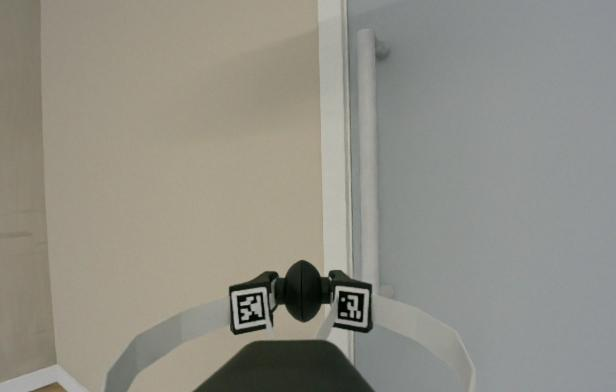

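>>> move:
  blocking: false
  r2: {"base":{"strafe_m":0.803},"joints":{"wrist_yaw_rad":0.0,"gripper_m":0.1}}
  r1: {"base":{"strafe_m":-0.9},"joints":{"lift_m":0.5}}
  cameras: []

>>> wait:
  seconds: 5
  cameras: []

>>> wait:
  seconds: 2
  cameras: []

>>> move:
  blocking: false
  r2: {"base":{"translate_m":-2.0}}
  cameras: ["r1_head_camera","r1_head_left_camera","r1_head_right_camera"]

Scene clock: 376.13 s.
move: r1 moving; r2 moving
r1.base_odometry: x=+0.347 y=-0.059 heading=+2.869
r1.turned_by_wheels: +0.000
r1.turned_by_imu: +0.000
r1.base_tilt: forward=-1.6 right=+1.3
r1.lidar_m: 1.19 1.21 0.86 0.78 0.81 1.12 1.59 1.64 2.20 3.88 1.89 1.27
r1.base_status: strafe_m moving
r1.joint_positions: lift_m=+0.763 arm_m=+0.000 wrist_yaw_rad=+3.089 wrist_pitch_rad=+0.002 wrist_roll_rad=+0.000 gripper_m=+0.056
r1.joint_status: lift_m moving
r1.measured_speeds: translate_m=+0.000 strafe_m=-0.141 rotate_rad=+0.000 lift_m=-0.146 arm_m=+0.000 wrist_yaw_rad=+0.000 wrist_pitch_rad=+0.000 wrist_roll_rad=+0.000
r1.motor_effort: lift_m=+10(26) arm_m=-4(4) wheel_0=+10(11) wheel_1=-9(11) wheel_2=+0(2)
r1.servo_current: wrist_yaw_rad=39(52) wrist_pitch_rad=39(46) wrist_roll_rad=46(59) gripper_m=46(46)
r1.hand_pose: x=-0.1125 y=+0.1024 z=+0.9402 quat_wxyz=(+0.026, -0.001, +0.000, +1.000)
r1.wrist_depth_mm: 136 138 - - - - - / 114 139 - - - - - / 118 139 229 - - - - / 137 161 - - - - - / - - - - - - - / - - 190 - 188 - - / - 141 - 136 - - -
r2.base_odometry: x=-1.508 y=-3.153 heading=-2.062
r2.turned_by_wheels: +0.000
r2.turned_by_imu: +0.001
r2.base_tilt: forward=-0.7 right=+0.1
r2.lidar_m: 0.88 0.96 1.43 2.17 2.33 3.32 1.85 3.44 2.63 2.54 1.27 0.97
r2.base_status: strafe_m moving
r2.joint_positions: lift_m=+0.820 arm_m=+0.000 wrist_yaw_rad=+0.062 wrist_pitch_rad=+0.002 wrist_roll_rad=+0.002 gripper_m=-0.012
r2.joint_status: wrist_yaw_rad moving; gripper_m moving
r2.measured_speeds: translate_m=+0.000 strafe_m=+0.140 rotate_rad=-0.002 lift_m=+0.000 arm_m=+0.000 wrist_yaw_rad=-0.981 wrist_pitch_rad=+0.000 wrist_roll_rad=+0.000
r2.motor_effort: lift_m=+15(15) arm_m=+4(5) wheel_0=-12(12) wheel_1=+12(12) wheel_2=+0(3)
r2.servo_current: wrist_yaw_rad=65(124) wrist_pitch_rad=46(46) wrist_roll_rad=46(59) gripper_m=98(117)
r2.hand_pose: x=+0.4641 y=-0.0695 z=+0.9980 quat_wxyz=(+1.000, +0.001, +0.001, +0.031)
r2.wrist_depth_mm: - - - - - - - / - - 661 - - - - / - 741 654 - - - - / - 741 661 - - - - / - - - - - - - / - - 185 192 168 - - / - 123 - - - - -

Scene clock: 379.63 s.
earlier move: r1 moving; r2 done
r1.base_odometry: x=+0.579 y=+0.773 heading=+2.869
r1.turned_by_wheels: +0.000
r1.turned_by_imu: -0.006
r1.base_tilt: forward=-1.6 right=+1.2
r1.lidar_m: 1.22 1.27 1.71 1.65 1.70 1.63 1.53 1.60 2.14 3.06 1.86 1.40
r1.base_status: strafe_m moving
r1.joint_positions: lift_m=+0.500 arm_m=+0.000 wrist_yaw_rad=+3.089 wrist_pitch_rad=+0.002 wrist_roll_rad=+0.000 gripper_m=+0.056
r1.joint_status: all done
r1.measured_speeds: translate_m=+0.000 strafe_m=-0.016 rotate_rad=+0.000 lift_m=+0.000 arm_m=+0.000 wrist_yaw_rad=+0.000 wrist_pitch_rad=+0.000 wrist_roll_rad=+0.000
r1.motor_effort: lift_m=+13(26) arm_m=-4(4) wheel_0=+0(11) wheel_1=-1(11) wheel_2=+0(2)
r1.servo_current: wrist_yaw_rad=39(72) wrist_pitch_rad=46(52) wrist_roll_rad=39(72) gripper_m=46(52)
r1.hand_pose: x=-0.1125 y=+0.1024 z=+0.6781 quat_wxyz=(+0.026, -0.001, +0.000, +1.000)
r1.wrist_depth_mm: 136 139 - - - - - / 113 139 - - - - - / 115 139 226 - - - - / 137 161 - - - - - / - - - - - - - / - - 190 - 187 - - / - 152 1464 143 1537 1499 1708
r2.base_odometry: x=-0.831 y=-3.515 heading=-2.063
r2.turned_by_wheels: +0.000
r2.turned_by_imu: +0.001
r2.base_tilt: forward=-0.7 right=+0.0
r2.lidar_m: 0.96 1.03 1.46 1.43 1.51 2.16 2.08 1.94 3.39 3.20 1.32 0.98
r2.base_status: done
r2.joint_positions: lift_m=+0.820 arm_m=+0.000 wrist_yaw_rad=+0.003 wrist_pitch_rad=+0.002 wrist_roll_rad=+0.002 gripper_m=+0.100
r2.joint_status: all done
r2.measured_speeds: all 0
r2.motor_effort: lift_m=+15(15) arm_m=+4(5) wheel_0=-2(13) wheel_1=+1(12) wheel_2=+0(3)
r2.servo_current: wrist_yaw_rad=46(124) wrist_pitch_rad=46(46) wrist_roll_rad=46(59) gripper_m=52(117)
r2.hand_pose: x=+0.4595 y=-0.0866 z=+0.9980 quat_wxyz=(+1.000, +0.001, +0.001, +0.001)
r2.wrist_depth_mm: - - - - - - - / - - - - - - - / - - - - - - - / - - - - - - - / - - - - - - - / - - 189 - 185 - - / - - - - - - -
wait: 3.50 of 5 s (r2 has come to rest)

Scene clock: 379.97 s.
earlier move: r1 done
r1.base_odometry: x=+0.579 y=+0.773 heading=+2.869
r1.turned_by_wheels: +0.000
r1.turned_by_imu: +0.000
r1.base_tilt: forward=-1.5 right=+1.2
r1.lidar_m: 1.22 1.26 1.70 1.65 1.72 1.64 1.54 1.57 2.15 3.05 1.89 1.40
r1.base_status: done
r1.joint_positions: lift_m=+0.500 arm_m=+0.000 wrist_yaw_rad=+3.089 wrist_pitch_rad=+0.002 wrist_roll_rad=+0.000 gripper_m=+0.056
r1.joint_status: all done
r1.measured_speeds: all 0
r1.motor_effort: lift_m=+13(26) arm_m=-4(4) wheel_0=+0(11) wheel_1=-1(11) wheel_2=+0(2)
r1.servo_current: wrist_yaw_rad=52(72) wrist_pitch_rad=46(52) wrist_roll_rad=46(72) gripper_m=39(52)
r1.hand_pose: x=-0.1125 y=+0.1024 z=+0.6781 quat_wxyz=(+0.026, -0.001, +0.000, +1.000)
r1.wrist_depth_mm: 136 138 - - - - - / 113 139 - - - - - / 114 140 226 - - - - / 137 160 - - - - - / - - - - - - - / - - 190 - 188 - - / - 152 1430 143 1499 1464 1661
r2.base_odometry: x=-0.831 y=-3.515 heading=-2.063
r2.turned_by_wheels: +0.000
r2.turned_by_imu: +0.000
r2.base_tilt: forward=-0.7 right=+0.1
r2.lidar_m: 0.97 1.02 1.46 1.41 1.52 2.19 2.07 1.91 3.40 3.15 1.33 1.01
r2.base_status: done
r2.joint_positions: lift_m=+0.820 arm_m=+0.000 wrist_yaw_rad=+0.003 wrist_pitch_rad=+0.002 wrist_roll_rad=+0.002 gripper_m=+0.100
r2.joint_status: all done
r2.measured_speeds: all 0
r2.motor_effort: lift_m=+15(15) arm_m=+4(5) wheel_0=-2(13) wheel_1=+1(12) wheel_2=+0(3)
r2.servo_current: wrist_yaw_rad=39(124) wrist_pitch_rad=39(46) wrist_roll_rad=52(59) gripper_m=52(117)
r2.hand_pose: x=+0.4595 y=-0.0866 z=+0.9980 quat_wxyz=(+1.000, +0.001, +0.001, +0.001)
r2.wrist_depth_mm: - - - - - - - / - - - - - - - / - - - - - - - / - - - - - - - / - - - - - - - / - - 189 - 186 - - / - - - - - - -
wait: 0.33 of 2 s (r1 has come to rest)

Scene clock: 380.47 s.
move: r2 moving
r1: as last shown
r1.base_tilt: forward=-1.6 right=+1.3
r1.lidar_m: 1.23 1.26 1.68 1.64 1.69 1.63 1.54 1.58 2.14 3.06 1.84 1.39
r1.motor_effort: lift_m=+13(13) arm_m=-4(4) wheel_0=-1(1) wheel_1=-1(1) wheel_2=+0(0)
r1.servo_current: wrist_yaw_rad=59(59) wrist_pitch_rad=46(52) wrist_roll_rad=52(59) gripper_m=39(46)
r1.wrist_depth_mm: 136 139 - - - - - / 113 139 - - - - - / 117 139 226 - - - - / 137 160 - - - - - / - - - - - - - / - - 190 - 187 - - / - 152 1430 143 1464 1499 1708
r2.base_odometry: x=-0.817 y=-3.488 heading=-2.063
r2.turned_by_wheels: +0.000
r2.turned_by_imu: +0.000
r2.base_tilt: forward=-0.7 right=+0.1
r2.lidar_m: 0.99 1.05 1.48 1.43 1.53 2.19 2.07 1.88 3.43 3.23 1.39 1.04
r2.base_status: translate_m moving
r2.joint_positions: lift_m=+0.820 arm_m=+0.000 wrist_yaw_rad=+0.003 wrist_pitch_rad=+0.002 wrist_roll_rad=+0.002 gripper_m=+0.100
r2.joint_status: not commanded
r2.measured_speeds: translate_m=-0.121 strafe_m=+0.000 rotate_rad=+0.000 lift_m=+0.000 arm_m=+0.000 wrist_yaw_rad=+0.000 wrist_pitch_rad=+0.000 wrist_roll_rad=+0.000
r2.motor_effort: lift_m=+15(15) arm_m=+5(5) wheel_0=-7(8) wheel_1=-9(9) wheel_2=+11(12)
r2.servo_current: wrist_yaw_rad=46(52) wrist_pitch_rad=46(46) wrist_roll_rad=46(59) gripper_m=46(52)
r2.hand_pose: x=+0.4595 y=-0.0866 z=+0.9980 quat_wxyz=(+1.000, +0.001, +0.001, +0.001)
r2.wrist_depth_mm: - - - - - - - / - - - - - - 640 / - - - - - - 640 / - - - - - - 654 / - - - - - - 654 / - - 189 - 185 - - / - - - - - - -
Images, in order (width x height): r1_head_camera 420x560, r1_head_left_camera 420x672, r1_head_right_camera 420x672.

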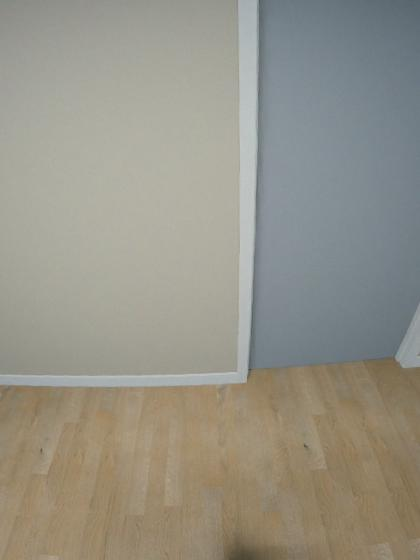

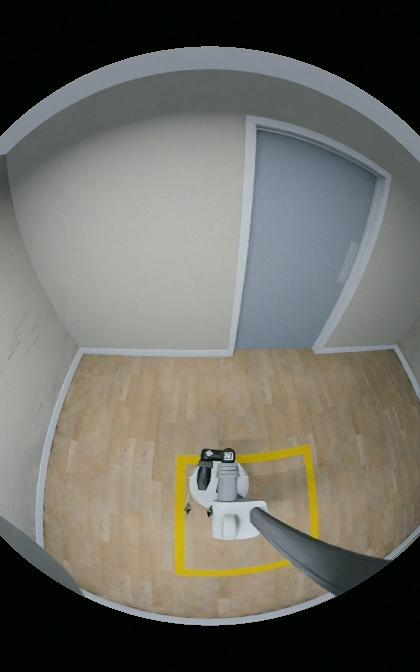

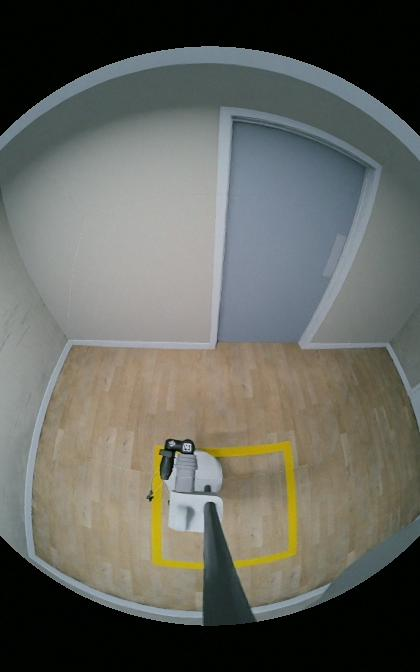

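>>> move:
  blocking: false
  r1: {"base":{"strafe_m":-0.9}}
  cameras: []

>>> wait:
  seconds: 6
  cameras: []

>>> wait:
  seconds: 4
  cameras: ["r1_head_camera","r1_head_left_camera","r1_head_right_camera","r2_head_camera"]

Scene clock: 393.97 s.
earlier move: r2 done
move: r1 moving
r1.base_odometry: x=+0.589 y=+0.808 heading=+2.869
r1.turned_by_wheels: +0.000
r1.turned_by_imu: -0.001
r1.base_tilt: forward=-1.6 right=+1.2
r1.lidar_m: 1.23 1.26 1.71 1.69 1.75 1.62 1.51 1.59 2.11 3.01 1.86 1.39
r1.base_status: strafe_m moving
r1.joint_positions: lift_m=+0.500 arm_m=+0.000 wrist_yaw_rad=+3.089 wrist_pitch_rad=+0.002 wrist_roll_rad=+0.000 gripper_m=+0.056
r1.joint_status: not commanded
r1.measured_speeds: translate_m=+0.000 strafe_m=-0.140 rotate_rad=+0.002 lift_m=+0.000 arm_m=+0.000 wrist_yaw_rad=+0.000 wrist_pitch_rad=+0.000 wrist_roll_rad=+0.000
r1.motor_effort: lift_m=+13(13) arm_m=-4(4) wheel_0=+6(9) wheel_1=-8(11) wheel_2=+1(1)
r1.servo_current: wrist_yaw_rad=46(52) wrist_pitch_rad=46(46) wrist_roll_rad=46(65) gripper_m=39(46)
r1.hand_pose: x=-0.1125 y=+0.1024 z=+0.6781 quat_wxyz=(+0.026, -0.001, +0.000, +1.000)
r1.wrist_depth_mm: 137 139 - - - - - / 113 139 - - - - - / 118 139 229 - - - - / 137 162 - - - - - / - - - - - - - / - - 189 - 187 - - / - 151 1397 143 1537 1537 1618
r2.base_odometry: x=+0.113 y=-1.753 heading=-2.063
r2.turned_by_wheels: +0.000
r2.turned_by_imu: +0.000
r2.base_tilt: forward=-0.7 right=+0.1
r2.lidar_m: 2.90 2.09 1.57 1.54 1.62 2.37 2.86 0.68 0.52 0.50 0.56 3.02
r2.base_status: done
r2.joint_positions: lift_m=+0.820 arm_m=+0.000 wrist_yaw_rad=+0.003 wrist_pitch_rad=+0.002 wrist_roll_rad=+0.002 gripper_m=+0.100
r2.joint_status: not commanded
r2.measured_speeds: all 0
r2.motor_effort: lift_m=+16(16) arm_m=+5(5) wheel_0=-2(2) wheel_1=-2(2) wheel_2=+2(3)
r2.servo_current: wrist_yaw_rad=39(52) wrist_pitch_rad=39(52) wrist_roll_rad=46(59) gripper_m=52(59)
r2.hand_pose: x=+0.4595 y=-0.0866 z=+0.9979 quat_wxyz=(+1.000, +0.001, +0.001, +0.001)
r2.wrist_depth_mm: - - - - - - - / - - - - - - - / - - - - - - - / - - - - - - - / - - - - - - - / - - 195 - 195 - - / - - - - - - -

Scene clock: 397.80 s.
earlier move: r1 done
r1.base_odometry: x=+0.821 y=+1.640 heading=+2.869
r1.turned_by_wheels: +0.000
r1.turned_by_imu: -0.006
r1.base_tilt: forward=-1.5 right=+1.2
r1.lidar_m: 1.28 1.39 1.75 2.55 2.24 1.59 1.48 1.53 2.06 2.13 1.92 1.34
r1.base_status: done
r1.joint_positions: lift_m=+0.500 arm_m=+0.000 wrist_yaw_rad=+3.089 wrist_pitch_rad=+0.002 wrist_roll_rad=+0.000 gripper_m=+0.056
r1.joint_status: not commanded
r1.measured_speeds: all 0
r1.motor_effort: lift_m=+13(13) arm_m=-4(4) wheel_0=+2(11) wheel_1=+0(11) wheel_2=+0(2)
r1.servo_current: wrist_yaw_rad=52(65) wrist_pitch_rad=39(52) wrist_roll_rad=52(72) gripper_m=39(52)
r1.hand_pose: x=-0.1125 y=+0.1024 z=+0.6781 quat_wxyz=(+0.026, -0.001, +0.000, +1.000)
r1.wrist_depth_mm: 136 138 - - - - - / 113 139 - - - - - / 114 140 226 - - - - / 137 163 - - - - - / - - - - - - - / - - 190 - 187 - - / - 152 189 143 1397 1499 1618
r2.base_odometry: x=+0.113 y=-1.753 heading=-2.063
r2.turned_by_wheels: +0.000
r2.turned_by_imu: +0.001
r2.base_tilt: forward=-0.7 right=+0.0
r2.lidar_m: 2.94 2.11 1.57 1.52 1.63 2.35 2.86 0.69 0.51 0.48 0.55 3.05
r2.base_status: done
r2.joint_positions: lift_m=+0.820 arm_m=+0.000 wrist_yaw_rad=+0.003 wrist_pitch_rad=+0.002 wrist_roll_rad=+0.002 gripper_m=+0.100
r2.joint_status: not commanded
r2.measured_speeds: all 0
r2.motor_effort: lift_m=+16(16) arm_m=+4(5) wheel_0=-2(3) wheel_1=-2(3) wheel_2=+3(3)
r2.servo_current: wrist_yaw_rad=39(65) wrist_pitch_rad=39(52) wrist_roll_rad=59(65) gripper_m=52(59)
r2.hand_pose: x=+0.4595 y=-0.0866 z=+0.9979 quat_wxyz=(+1.000, +0.001, +0.001, +0.001)
r2.wrist_depth_mm: - - - - - - - / - - - - - - - / - - - - - - - / - - - - - - - / - - - - - - - / - - 195 - 196 - - / - - - - - - -
wait: 3.83 of 6 s (r1 has come to rest)

Scene clock: 401.80 s.
r1.base_odometry: x=+0.821 y=+1.640 heading=+2.869
r1.turned_by_wheels: +0.000
r1.turned_by_imu: +0.000
r1.base_tilt: forward=-1.6 right=+1.3
r1.lidar_m: 1.31 1.41 1.73 2.54 2.26 1.57 1.48 1.52 2.08 2.15 1.94 1.36
r1.base_status: done
r1.joint_positions: lift_m=+0.500 arm_m=+0.000 wrist_yaw_rad=+3.089 wrist_pitch_rad=+0.002 wrist_roll_rad=+0.000 gripper_m=+0.056
r1.joint_status: not commanded
r1.measured_speeds: all 0
r1.motor_effort: lift_m=+13(13) arm_m=-4(4) wheel_0=+1(11) wheel_1=+0(11) wheel_2=+0(2)
r1.servo_current: wrist_yaw_rad=33(65) wrist_pitch_rad=39(52) wrist_roll_rad=59(72) gripper_m=39(52)
r1.hand_pose: x=-0.1125 y=+0.1024 z=+0.6781 quat_wxyz=(+0.026, -0.001, +0.000, +1.000)
r1.wrist_depth_mm: 137 138 - - - - - / 113 139 - - - - - / 114 139 225 - - - - / 137 162 - - - - - / - - - - - - - / - - 191 - 187 - - / - 152 189 143 1397 1499 1661
r2.base_odometry: x=+0.113 y=-1.753 heading=-2.063
r2.turned_by_wheels: +0.000
r2.turned_by_imu: +0.001
r2.base_tilt: forward=-0.7 right=+0.1
r2.lidar_m: 2.95 2.09 1.60 1.53 1.62 2.34 2.85 0.67 0.51 0.50 0.56 3.04
r2.base_status: done
r2.joint_positions: lift_m=+0.820 arm_m=+0.000 wrist_yaw_rad=+0.003 wrist_pitch_rad=+0.002 wrist_roll_rad=+0.002 gripper_m=+0.100
r2.joint_status: not commanded
r2.measured_speeds: all 0
r2.motor_effort: lift_m=+16(16) arm_m=+4(5) wheel_0=-2(3) wheel_1=-2(3) wheel_2=+3(3)
r2.servo_current: wrist_yaw_rad=39(65) wrist_pitch_rad=46(52) wrist_roll_rad=52(65) gripper_m=46(59)
r2.hand_pose: x=+0.4595 y=-0.0866 z=+0.9979 quat_wxyz=(+1.000, +0.001, +0.001, +0.001)
r2.wrist_depth_mm: - - - - - - - / - - - - - - - / - - - - - - - / - - - - - - - / - - - - - - - / - - 195 - 195 - - / - - - - - - -
wait: 4.00 s; at rest by 0.27 s
Images, in order (width x height): r1_head_camera 420x560, r1_head_left_camera 420x672, r1_head_right_camera 420x672, r2_head_camera 420x560.

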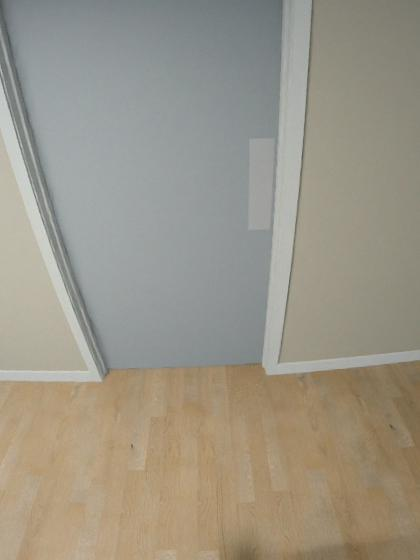

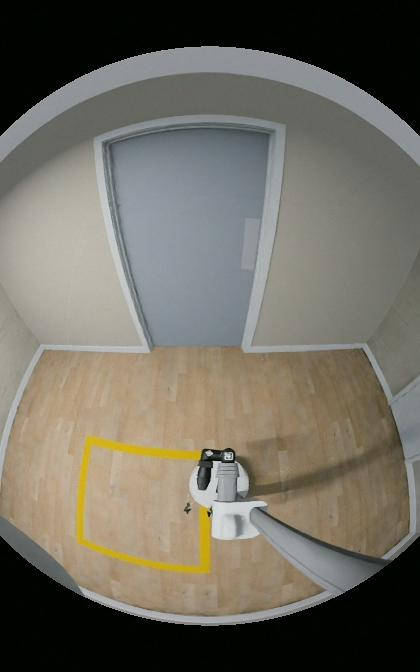

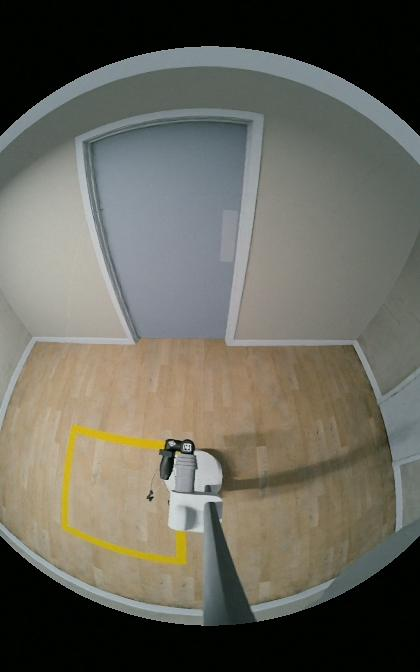

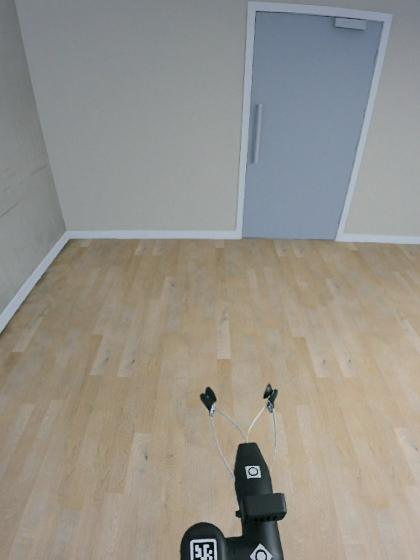

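>>> move:
  blocking: false
  r1: {"base":{"rotate_rad":0.08}}
  r2: {"base":{"translate_m":-1.307}}
  cameras: []

>>> wait:
  seconds: 1.5
  cameras: []

>>> move:
  blocking: false
  r1: {"base":{"translate_m":0.5,"strafe_m":-0.18}}
  cameras: []

>>> wait:
  seconds: 5
  cameras: ["r2_head_camera"]

>>> wait:
  seconds: 2.5
  cameras: ["r1_head_camera","r1_head_left_camera","r1_head_right_camera","r2_head_camera"]

Scene clock: 420.97 s.
move: r1 moving; r2 moving
r1.base_odometry: x=+0.821 y=+1.640 heading=+2.949
r1.turned_by_wheels: +0.080
r1.turned_by_imu: +0.080
r1.base_tilt: forward=-1.6 right=+1.3
r1.lidar_m: 1.33 1.42 1.88 2.55 2.11 1.56 1.50 1.58 2.22 2.14 1.79 1.31
r1.base_status: rotate_rad moving
r1.joint_positions: lift_m=+0.500 arm_m=+0.000 wrist_yaw_rad=+3.089 wrist_pitch_rad=+0.002 wrist_roll_rad=+0.000 gripper_m=+0.056
r1.joint_status: not commanded
r1.measured_speeds: all 0
r1.motor_effort: lift_m=+13(13) arm_m=-4(4) wheel_0=+1(8) wheel_1=-3(9) wheel_2=+0(6)
r1.servo_current: wrist_yaw_rad=52(52) wrist_pitch_rad=46(46) wrist_roll_rad=46(59) gripper_m=33(46)
r1.hand_pose: x=-0.1125 y=+0.1024 z=+0.6781 quat_wxyz=(+0.026, -0.001, +0.000, +1.000)
r1.wrist_depth_mm: 136 138 - - - - - / 113 139 - - - - - / 117 139 224 - - - - / 137 163 - - - - - / - - - - - - - / - - 190 - 188 - - / - 152 189 137 1397 1430 1576
r2.base_odometry: x=+0.128 y=-1.725 heading=-2.063
r2.turned_by_wheels: +0.000
r2.turned_by_imu: +0.000
r2.base_tilt: forward=-0.6 right=+0.0
r2.lidar_m: 2.95 2.10 1.59 1.53 1.63 2.35 2.83 0.69 0.51 0.48 0.54 3.07
r2.base_status: translate_m moving
r2.joint_positions: lift_m=+0.820 arm_m=+0.000 wrist_yaw_rad=+0.003 wrist_pitch_rad=+0.002 wrist_roll_rad=+0.002 gripper_m=+0.100
r2.joint_status: not commanded
r2.measured_speeds: translate_m=-0.121 strafe_m=+0.000 rotate_rad=-0.002 lift_m=+0.000 arm_m=+0.000 wrist_yaw_rad=+0.000 wrist_pitch_rad=+0.000 wrist_roll_rad=+0.000
r2.motor_effort: lift_m=+16(16) arm_m=+5(5) wheel_0=-8(8) wheel_1=-6(9) wheel_2=+10(13)
r2.servo_current: wrist_yaw_rad=52(59) wrist_pitch_rad=46(46) wrist_roll_rad=46(59) gripper_m=52(59)
r2.hand_pose: x=+0.4595 y=-0.0866 z=+0.9979 quat_wxyz=(+1.000, +0.001, +0.001, +0.001)
r2.wrist_depth_mm: - - - - - - - / - - - - - - - / - - - - - - - / - - - - - - - / - - - - - - - / - - 195 - 195 - - / - - - - - - -

Scene clock: 421.17 s.
earlier move: r1 done; r2 moving
r1.base_odometry: x=+0.821 y=+1.640 heading=+2.949
r1.turned_by_wheels: +0.000
r1.turned_by_imu: +0.000
r1.base_tilt: forward=-1.6 right=+1.3
r1.lidar_m: 1.33 1.44 1.88 2.55 2.09 1.55 1.49 1.60 2.23 2.16 1.79 1.31
r1.base_status: done
r1.joint_positions: lift_m=+0.500 arm_m=+0.000 wrist_yaw_rad=+3.089 wrist_pitch_rad=+0.002 wrist_roll_rad=+0.000 gripper_m=+0.056
r1.joint_status: not commanded
r1.measured_speeds: all 0
r1.motor_effort: lift_m=+13(13) arm_m=-4(4) wheel_0=-1(8) wheel_1=-1(9) wheel_2=+0(6)
r1.servo_current: wrist_yaw_rad=59(59) wrist_pitch_rad=39(46) wrist_roll_rad=39(59) gripper_m=46(46)
r1.hand_pose: x=-0.1125 y=+0.1024 z=+0.6781 quat_wxyz=(+0.026, -0.001, +0.000, +1.000)
r1.wrist_depth_mm: 136 138 - - - - - / 113 139 - - - - - / 117 139 224 - - - - / 137 162 - - - - - / - - - - - - - / - - 190 - 187 - - / - 151 189 137 1430 1464 1537
r2.base_odometry: x=+0.142 y=-1.698 heading=-2.063
r2.turned_by_wheels: +0.000
r2.turned_by_imu: +0.000
r2.base_tilt: forward=-0.7 right=+0.1
r2.lidar_m: 2.96 2.07 1.58 1.55 1.61 2.34 2.77 2.96 0.49 0.48 0.51 3.11
r2.base_status: translate_m moving
r2.joint_positions: lift_m=+0.820 arm_m=+0.000 wrist_yaw_rad=+0.003 wrist_pitch_rad=+0.002 wrist_roll_rad=+0.002 gripper_m=+0.100
r2.joint_status: not commanded
r2.measured_speeds: translate_m=-0.173 strafe_m=+0.000 rotate_rad=-0.005 lift_m=+0.000 arm_m=+0.000 wrist_yaw_rad=+0.000 wrist_pitch_rad=+0.000 wrist_roll_rad=+0.000
r2.motor_effort: lift_m=+16(16) arm_m=+4(5) wheel_0=-4(9) wheel_1=-8(9) wheel_2=+12(13)
r2.servo_current: wrist_yaw_rad=46(59) wrist_pitch_rad=39(46) wrist_roll_rad=46(65) gripper_m=46(59)
r2.hand_pose: x=+0.4595 y=-0.0866 z=+0.9979 quat_wxyz=(+1.000, +0.001, +0.001, +0.001)
r2.wrist_depth_mm: - - - - - - - / - - - - - - - / - - - - - - - / - - - - - - - / - - - - - - - / - - 195 - 196 - - / - - - - - - -
wait: 0.20 of 1.5 s (r1 has come to rest)

Scene clock: 421.67 s.
earlier move: r2 moving
move: r1 moving
r1.base_odometry: x=+0.793 y=+1.657 heading=+2.950
r1.turned_by_wheels: +0.000
r1.turned_by_imu: +0.000
r1.base_tilt: forward=-1.6 right=+1.3
r1.lidar_m: 1.31 1.36 1.82 2.53 2.11 1.56 1.53 1.62 2.25 2.12 1.77 1.29
r1.base_status: translate_m moving; strafe_m moving
r1.joint_positions: lift_m=+0.500 arm_m=+0.000 wrist_yaw_rad=+3.089 wrist_pitch_rad=+0.002 wrist_roll_rad=+0.000 gripper_m=+0.056
r1.joint_status: not commanded
r1.measured_speeds: translate_m=+0.124 strafe_m=-0.044 rotate_rad=+0.000 lift_m=+0.000 arm_m=+0.000 wrist_yaw_rad=+0.000 wrist_pitch_rad=+0.000 wrist_roll_rad=+0.000
r1.motor_effort: lift_m=+13(13) arm_m=-4(4) wheel_0=+9(9) wheel_1=+4(5) wheel_2=-8(9)
r1.servo_current: wrist_yaw_rad=46(52) wrist_pitch_rad=39(46) wrist_roll_rad=65(65) gripper_m=39(46)
r1.hand_pose: x=-0.1125 y=+0.1024 z=+0.6781 quat_wxyz=(+0.026, -0.001, +0.000, +1.000)
r1.wrist_depth_mm: 136 139 - - - - - / 113 139 - - - - - / 116 139 224 - - - - / 137 161 - - - - - / - - - - - - - / - - 190 - 187 - - / - 152 1464 143 1366 1397 1618
r2.base_odometry: x=+0.199 y=-1.593 heading=-2.063
r2.turned_by_wheels: +0.000
r2.turned_by_imu: +0.000
r2.base_tilt: forward=-0.7 right=+0.1
r2.lidar_m: 3.11 2.11 1.59 1.54 1.60 2.35 2.68 2.86 0.50 0.48 0.53 3.25
r2.base_status: translate_m moving
r2.joint_positions: lift_m=+0.820 arm_m=+0.000 wrist_yaw_rad=+0.003 wrist_pitch_rad=+0.002 wrist_roll_rad=+0.002 gripper_m=+0.100
r2.joint_status: not commanded
r2.measured_speeds: translate_m=-0.295 strafe_m=+0.000 rotate_rad=-0.004 lift_m=+0.000 arm_m=+0.000 wrist_yaw_rad=+0.000 wrist_pitch_rad=+0.000 wrist_roll_rad=+0.000
r2.motor_effort: lift_m=+16(16) arm_m=+4(5) wheel_0=-9(9) wheel_1=-8(9) wheel_2=+12(14)
r2.servo_current: wrist_yaw_rad=52(59) wrist_pitch_rad=39(39) wrist_roll_rad=52(52) gripper_m=52(52)
r2.hand_pose: x=+0.4595 y=-0.0866 z=+0.9979 quat_wxyz=(+1.000, +0.001, +0.001, +0.001)
r2.wrist_depth_mm: - - - - - - - / - - - - - - - / - - - - - - - / - - - - - - - / - - - - - - - / - - 196 - 195 - - / - - - - - - -

Scene clock: 424.37 s.
earlier move: r1 done; r2 moving
r1.base_odometry: x=+0.365 y=+1.912 heading=+2.950
r1.turned_by_wheels: +0.000
r1.turned_by_imu: -0.001
r1.base_tilt: forward=-1.6 right=+1.3
r1.lidar_m: 0.78 0.91 1.16 2.72 2.75 2.09 1.99 2.14 2.05 2.01 1.10 0.79
r1.base_status: done
r1.joint_positions: lift_m=+0.500 arm_m=+0.000 wrist_yaw_rad=+3.089 wrist_pitch_rad=+0.002 wrist_roll_rad=+0.000 gripper_m=+0.056
r1.joint_status: not commanded
r1.measured_speeds: all 0
r1.motor_effort: lift_m=+13(14) arm_m=-4(4) wheel_0=+2(10) wheel_1=+2(6) wheel_2=+0(10)
r1.servo_current: wrist_yaw_rad=46(72) wrist_pitch_rad=39(46) wrist_roll_rad=52(65) gripper_m=46(46)
r1.hand_pose: x=-0.1125 y=+0.1024 z=+0.6780 quat_wxyz=(+0.026, -0.001, +0.000, +1.000)
r1.wrist_depth_mm: 136 138 - - - - - / 113 139 - - - - - / 118 140 273 - - - - / 137 162 - - - - - / - - - - - - - / - - 194 - 188 - - / 1661 1537 1499 153 1576 1537 1661
r2.base_odometry: x=+0.581 y=-0.879 heading=-2.063
r2.turned_by_wheels: +0.000
r2.turned_by_imu: +0.000
r2.base_tilt: forward=-0.6 right=+0.1
r2.lidar_m: 3.89 2.16 1.60 1.54 1.71 1.91 1.86 1.98 2.80 3.14 0.67 0.67
r2.base_status: translate_m moving
r2.joint_positions: lift_m=+0.820 arm_m=+0.000 wrist_yaw_rad=+0.003 wrist_pitch_rad=+0.002 wrist_roll_rad=+0.002 gripper_m=+0.100
r2.joint_status: not commanded
r2.measured_speeds: translate_m=-0.298 strafe_m=-0.001 rotate_rad=-0.001 lift_m=+0.000 arm_m=+0.000 wrist_yaw_rad=+0.000 wrist_pitch_rad=+0.000 wrist_roll_rad=+0.000
r2.motor_effort: lift_m=+16(16) arm_m=+4(5) wheel_0=-9(10) wheel_1=-6(9) wheel_2=+8(14)
r2.servo_current: wrist_yaw_rad=59(59) wrist_pitch_rad=39(52) wrist_roll_rad=46(59) gripper_m=46(59)
r2.hand_pose: x=+0.4595 y=-0.0866 z=+0.9979 quat_wxyz=(+1.000, +0.001, +0.001, +0.001)
r2.wrist_depth_mm: - - - - - - - / - - - - - - - / - - - - - - - / - - - - - - - / - - - - - - - / - - 195 - 195 854 634 / - - - - - - 1983
wait: 2.70 of 5 s (r1 has come to rest)
Images, in order (width x height): r2_head_camera 420x560.

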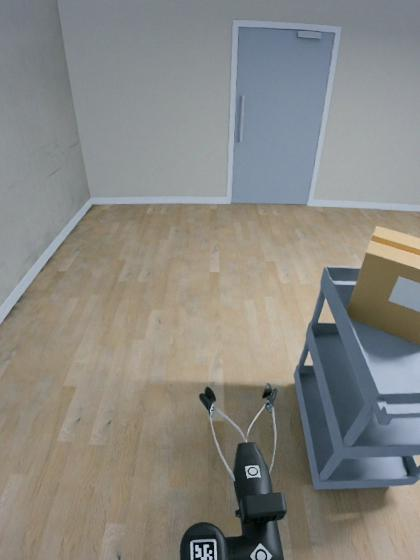

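Scene clock: 426.33 s.
earlier move: r2 done
r1.base_odometry: x=+0.365 y=+1.912 heading=+2.950
r1.turned_by_wheels: +0.000
r1.turned_by_imu: +0.000
r1.base_tilt: forward=-1.6 right=+1.3
r1.lidar_m: 0.79 0.90 1.17 2.72 2.76 2.08 2.00 2.15 2.07 1.98 1.09 0.77
r1.base_status: done
r1.joint_positions: lift_m=+0.500 arm_m=+0.000 wrist_yaw_rad=+3.089 wrist_pitch_rad=+0.002 wrist_roll_rad=+0.000 gripper_m=+0.056
r1.joint_status: not commanded
r1.measured_speeds: all 0
r1.motor_effort: lift_m=+13(14) arm_m=-4(4) wheel_0=+2(10) wheel_1=+3(6) wheel_2=+0(10)
r1.servo_current: wrist_yaw_rad=46(72) wrist_pitch_rad=46(52) wrist_roll_rad=52(72) gripper_m=46(46)
r1.hand_pose: x=-0.1125 y=+0.1024 z=+0.6780 quat_wxyz=(+0.026, -0.001, +0.000, +1.000)
r1.wrist_depth_mm: 136 139 - - - - - / 113 139 - - - - - / 118 139 273 - - - - / 137 162 - - - - - / - - - - - - - / - - 194 - 187 - - / 1708 1537 1499 153 1618 1618 1661
r2.base_odometry: x=+0.731 y=-0.601 heading=-2.063
r2.turned_by_wheels: +0.000
r2.turned_by_imu: +0.000
r2.base_tilt: forward=-0.7 right=+0.1
r2.lidar_m: 4.22 2.17 1.63 1.57 1.70 1.60 1.55 1.63 2.34 3.13 1.08 0.91
r2.base_status: done
r2.joint_positions: lift_m=+0.820 arm_m=+0.000 wrist_yaw_rad=+0.003 wrist_pitch_rad=+0.002 wrist_roll_rad=+0.002 gripper_m=+0.100
r2.joint_status: not commanded
r2.measured_speeds: all 0
r2.motor_effort: lift_m=+16(16) arm_m=+4(5) wheel_0=-3(10) wheel_1=-2(9) wheel_2=+4(14)
r2.servo_current: wrist_yaw_rad=39(65) wrist_pitch_rad=46(52) wrist_roll_rad=46(59) gripper_m=46(59)
r2.hand_pose: x=+0.4595 y=-0.0866 z=+0.9979 quat_wxyz=(+1.000, +0.001, +0.001, +0.001)
r2.wrist_depth_mm: - - - - - - - / - - - - - - - / - - - - - - - / - - - - - - 854 / - - - - - 1060 854 / - - 195 - 195 - 615 / - - - - - - -
wait: 1.97 of 2.5 s (r2 has come to rest)
Images, in order (width x height): r1_head_camera 420x560, r1_head_left_camera 420x672, r1_head_right_camera 420x672, r2_head_camera 420x560.

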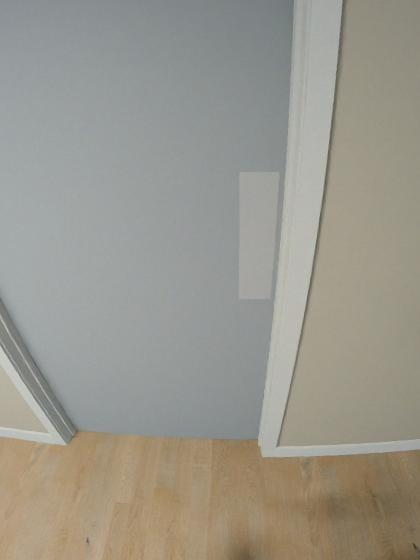

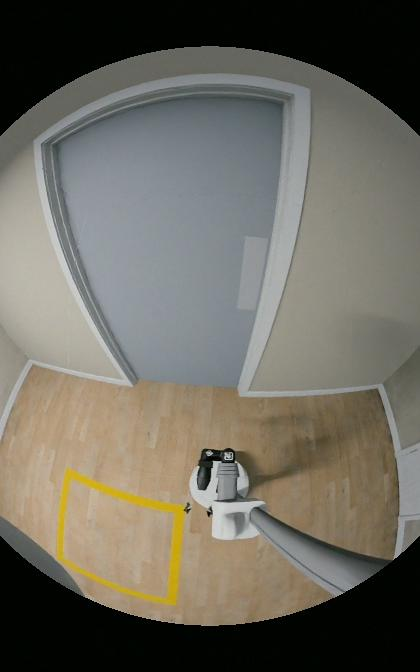

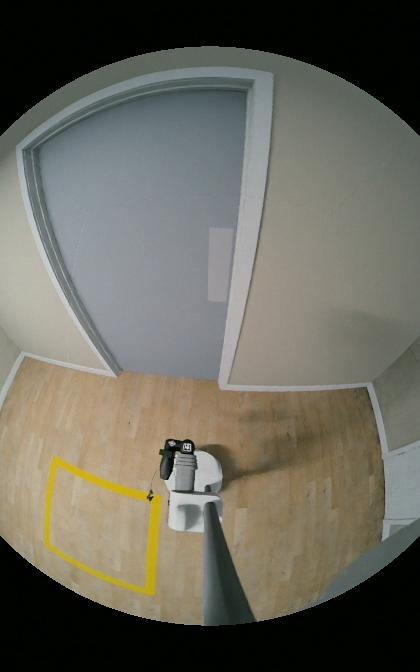

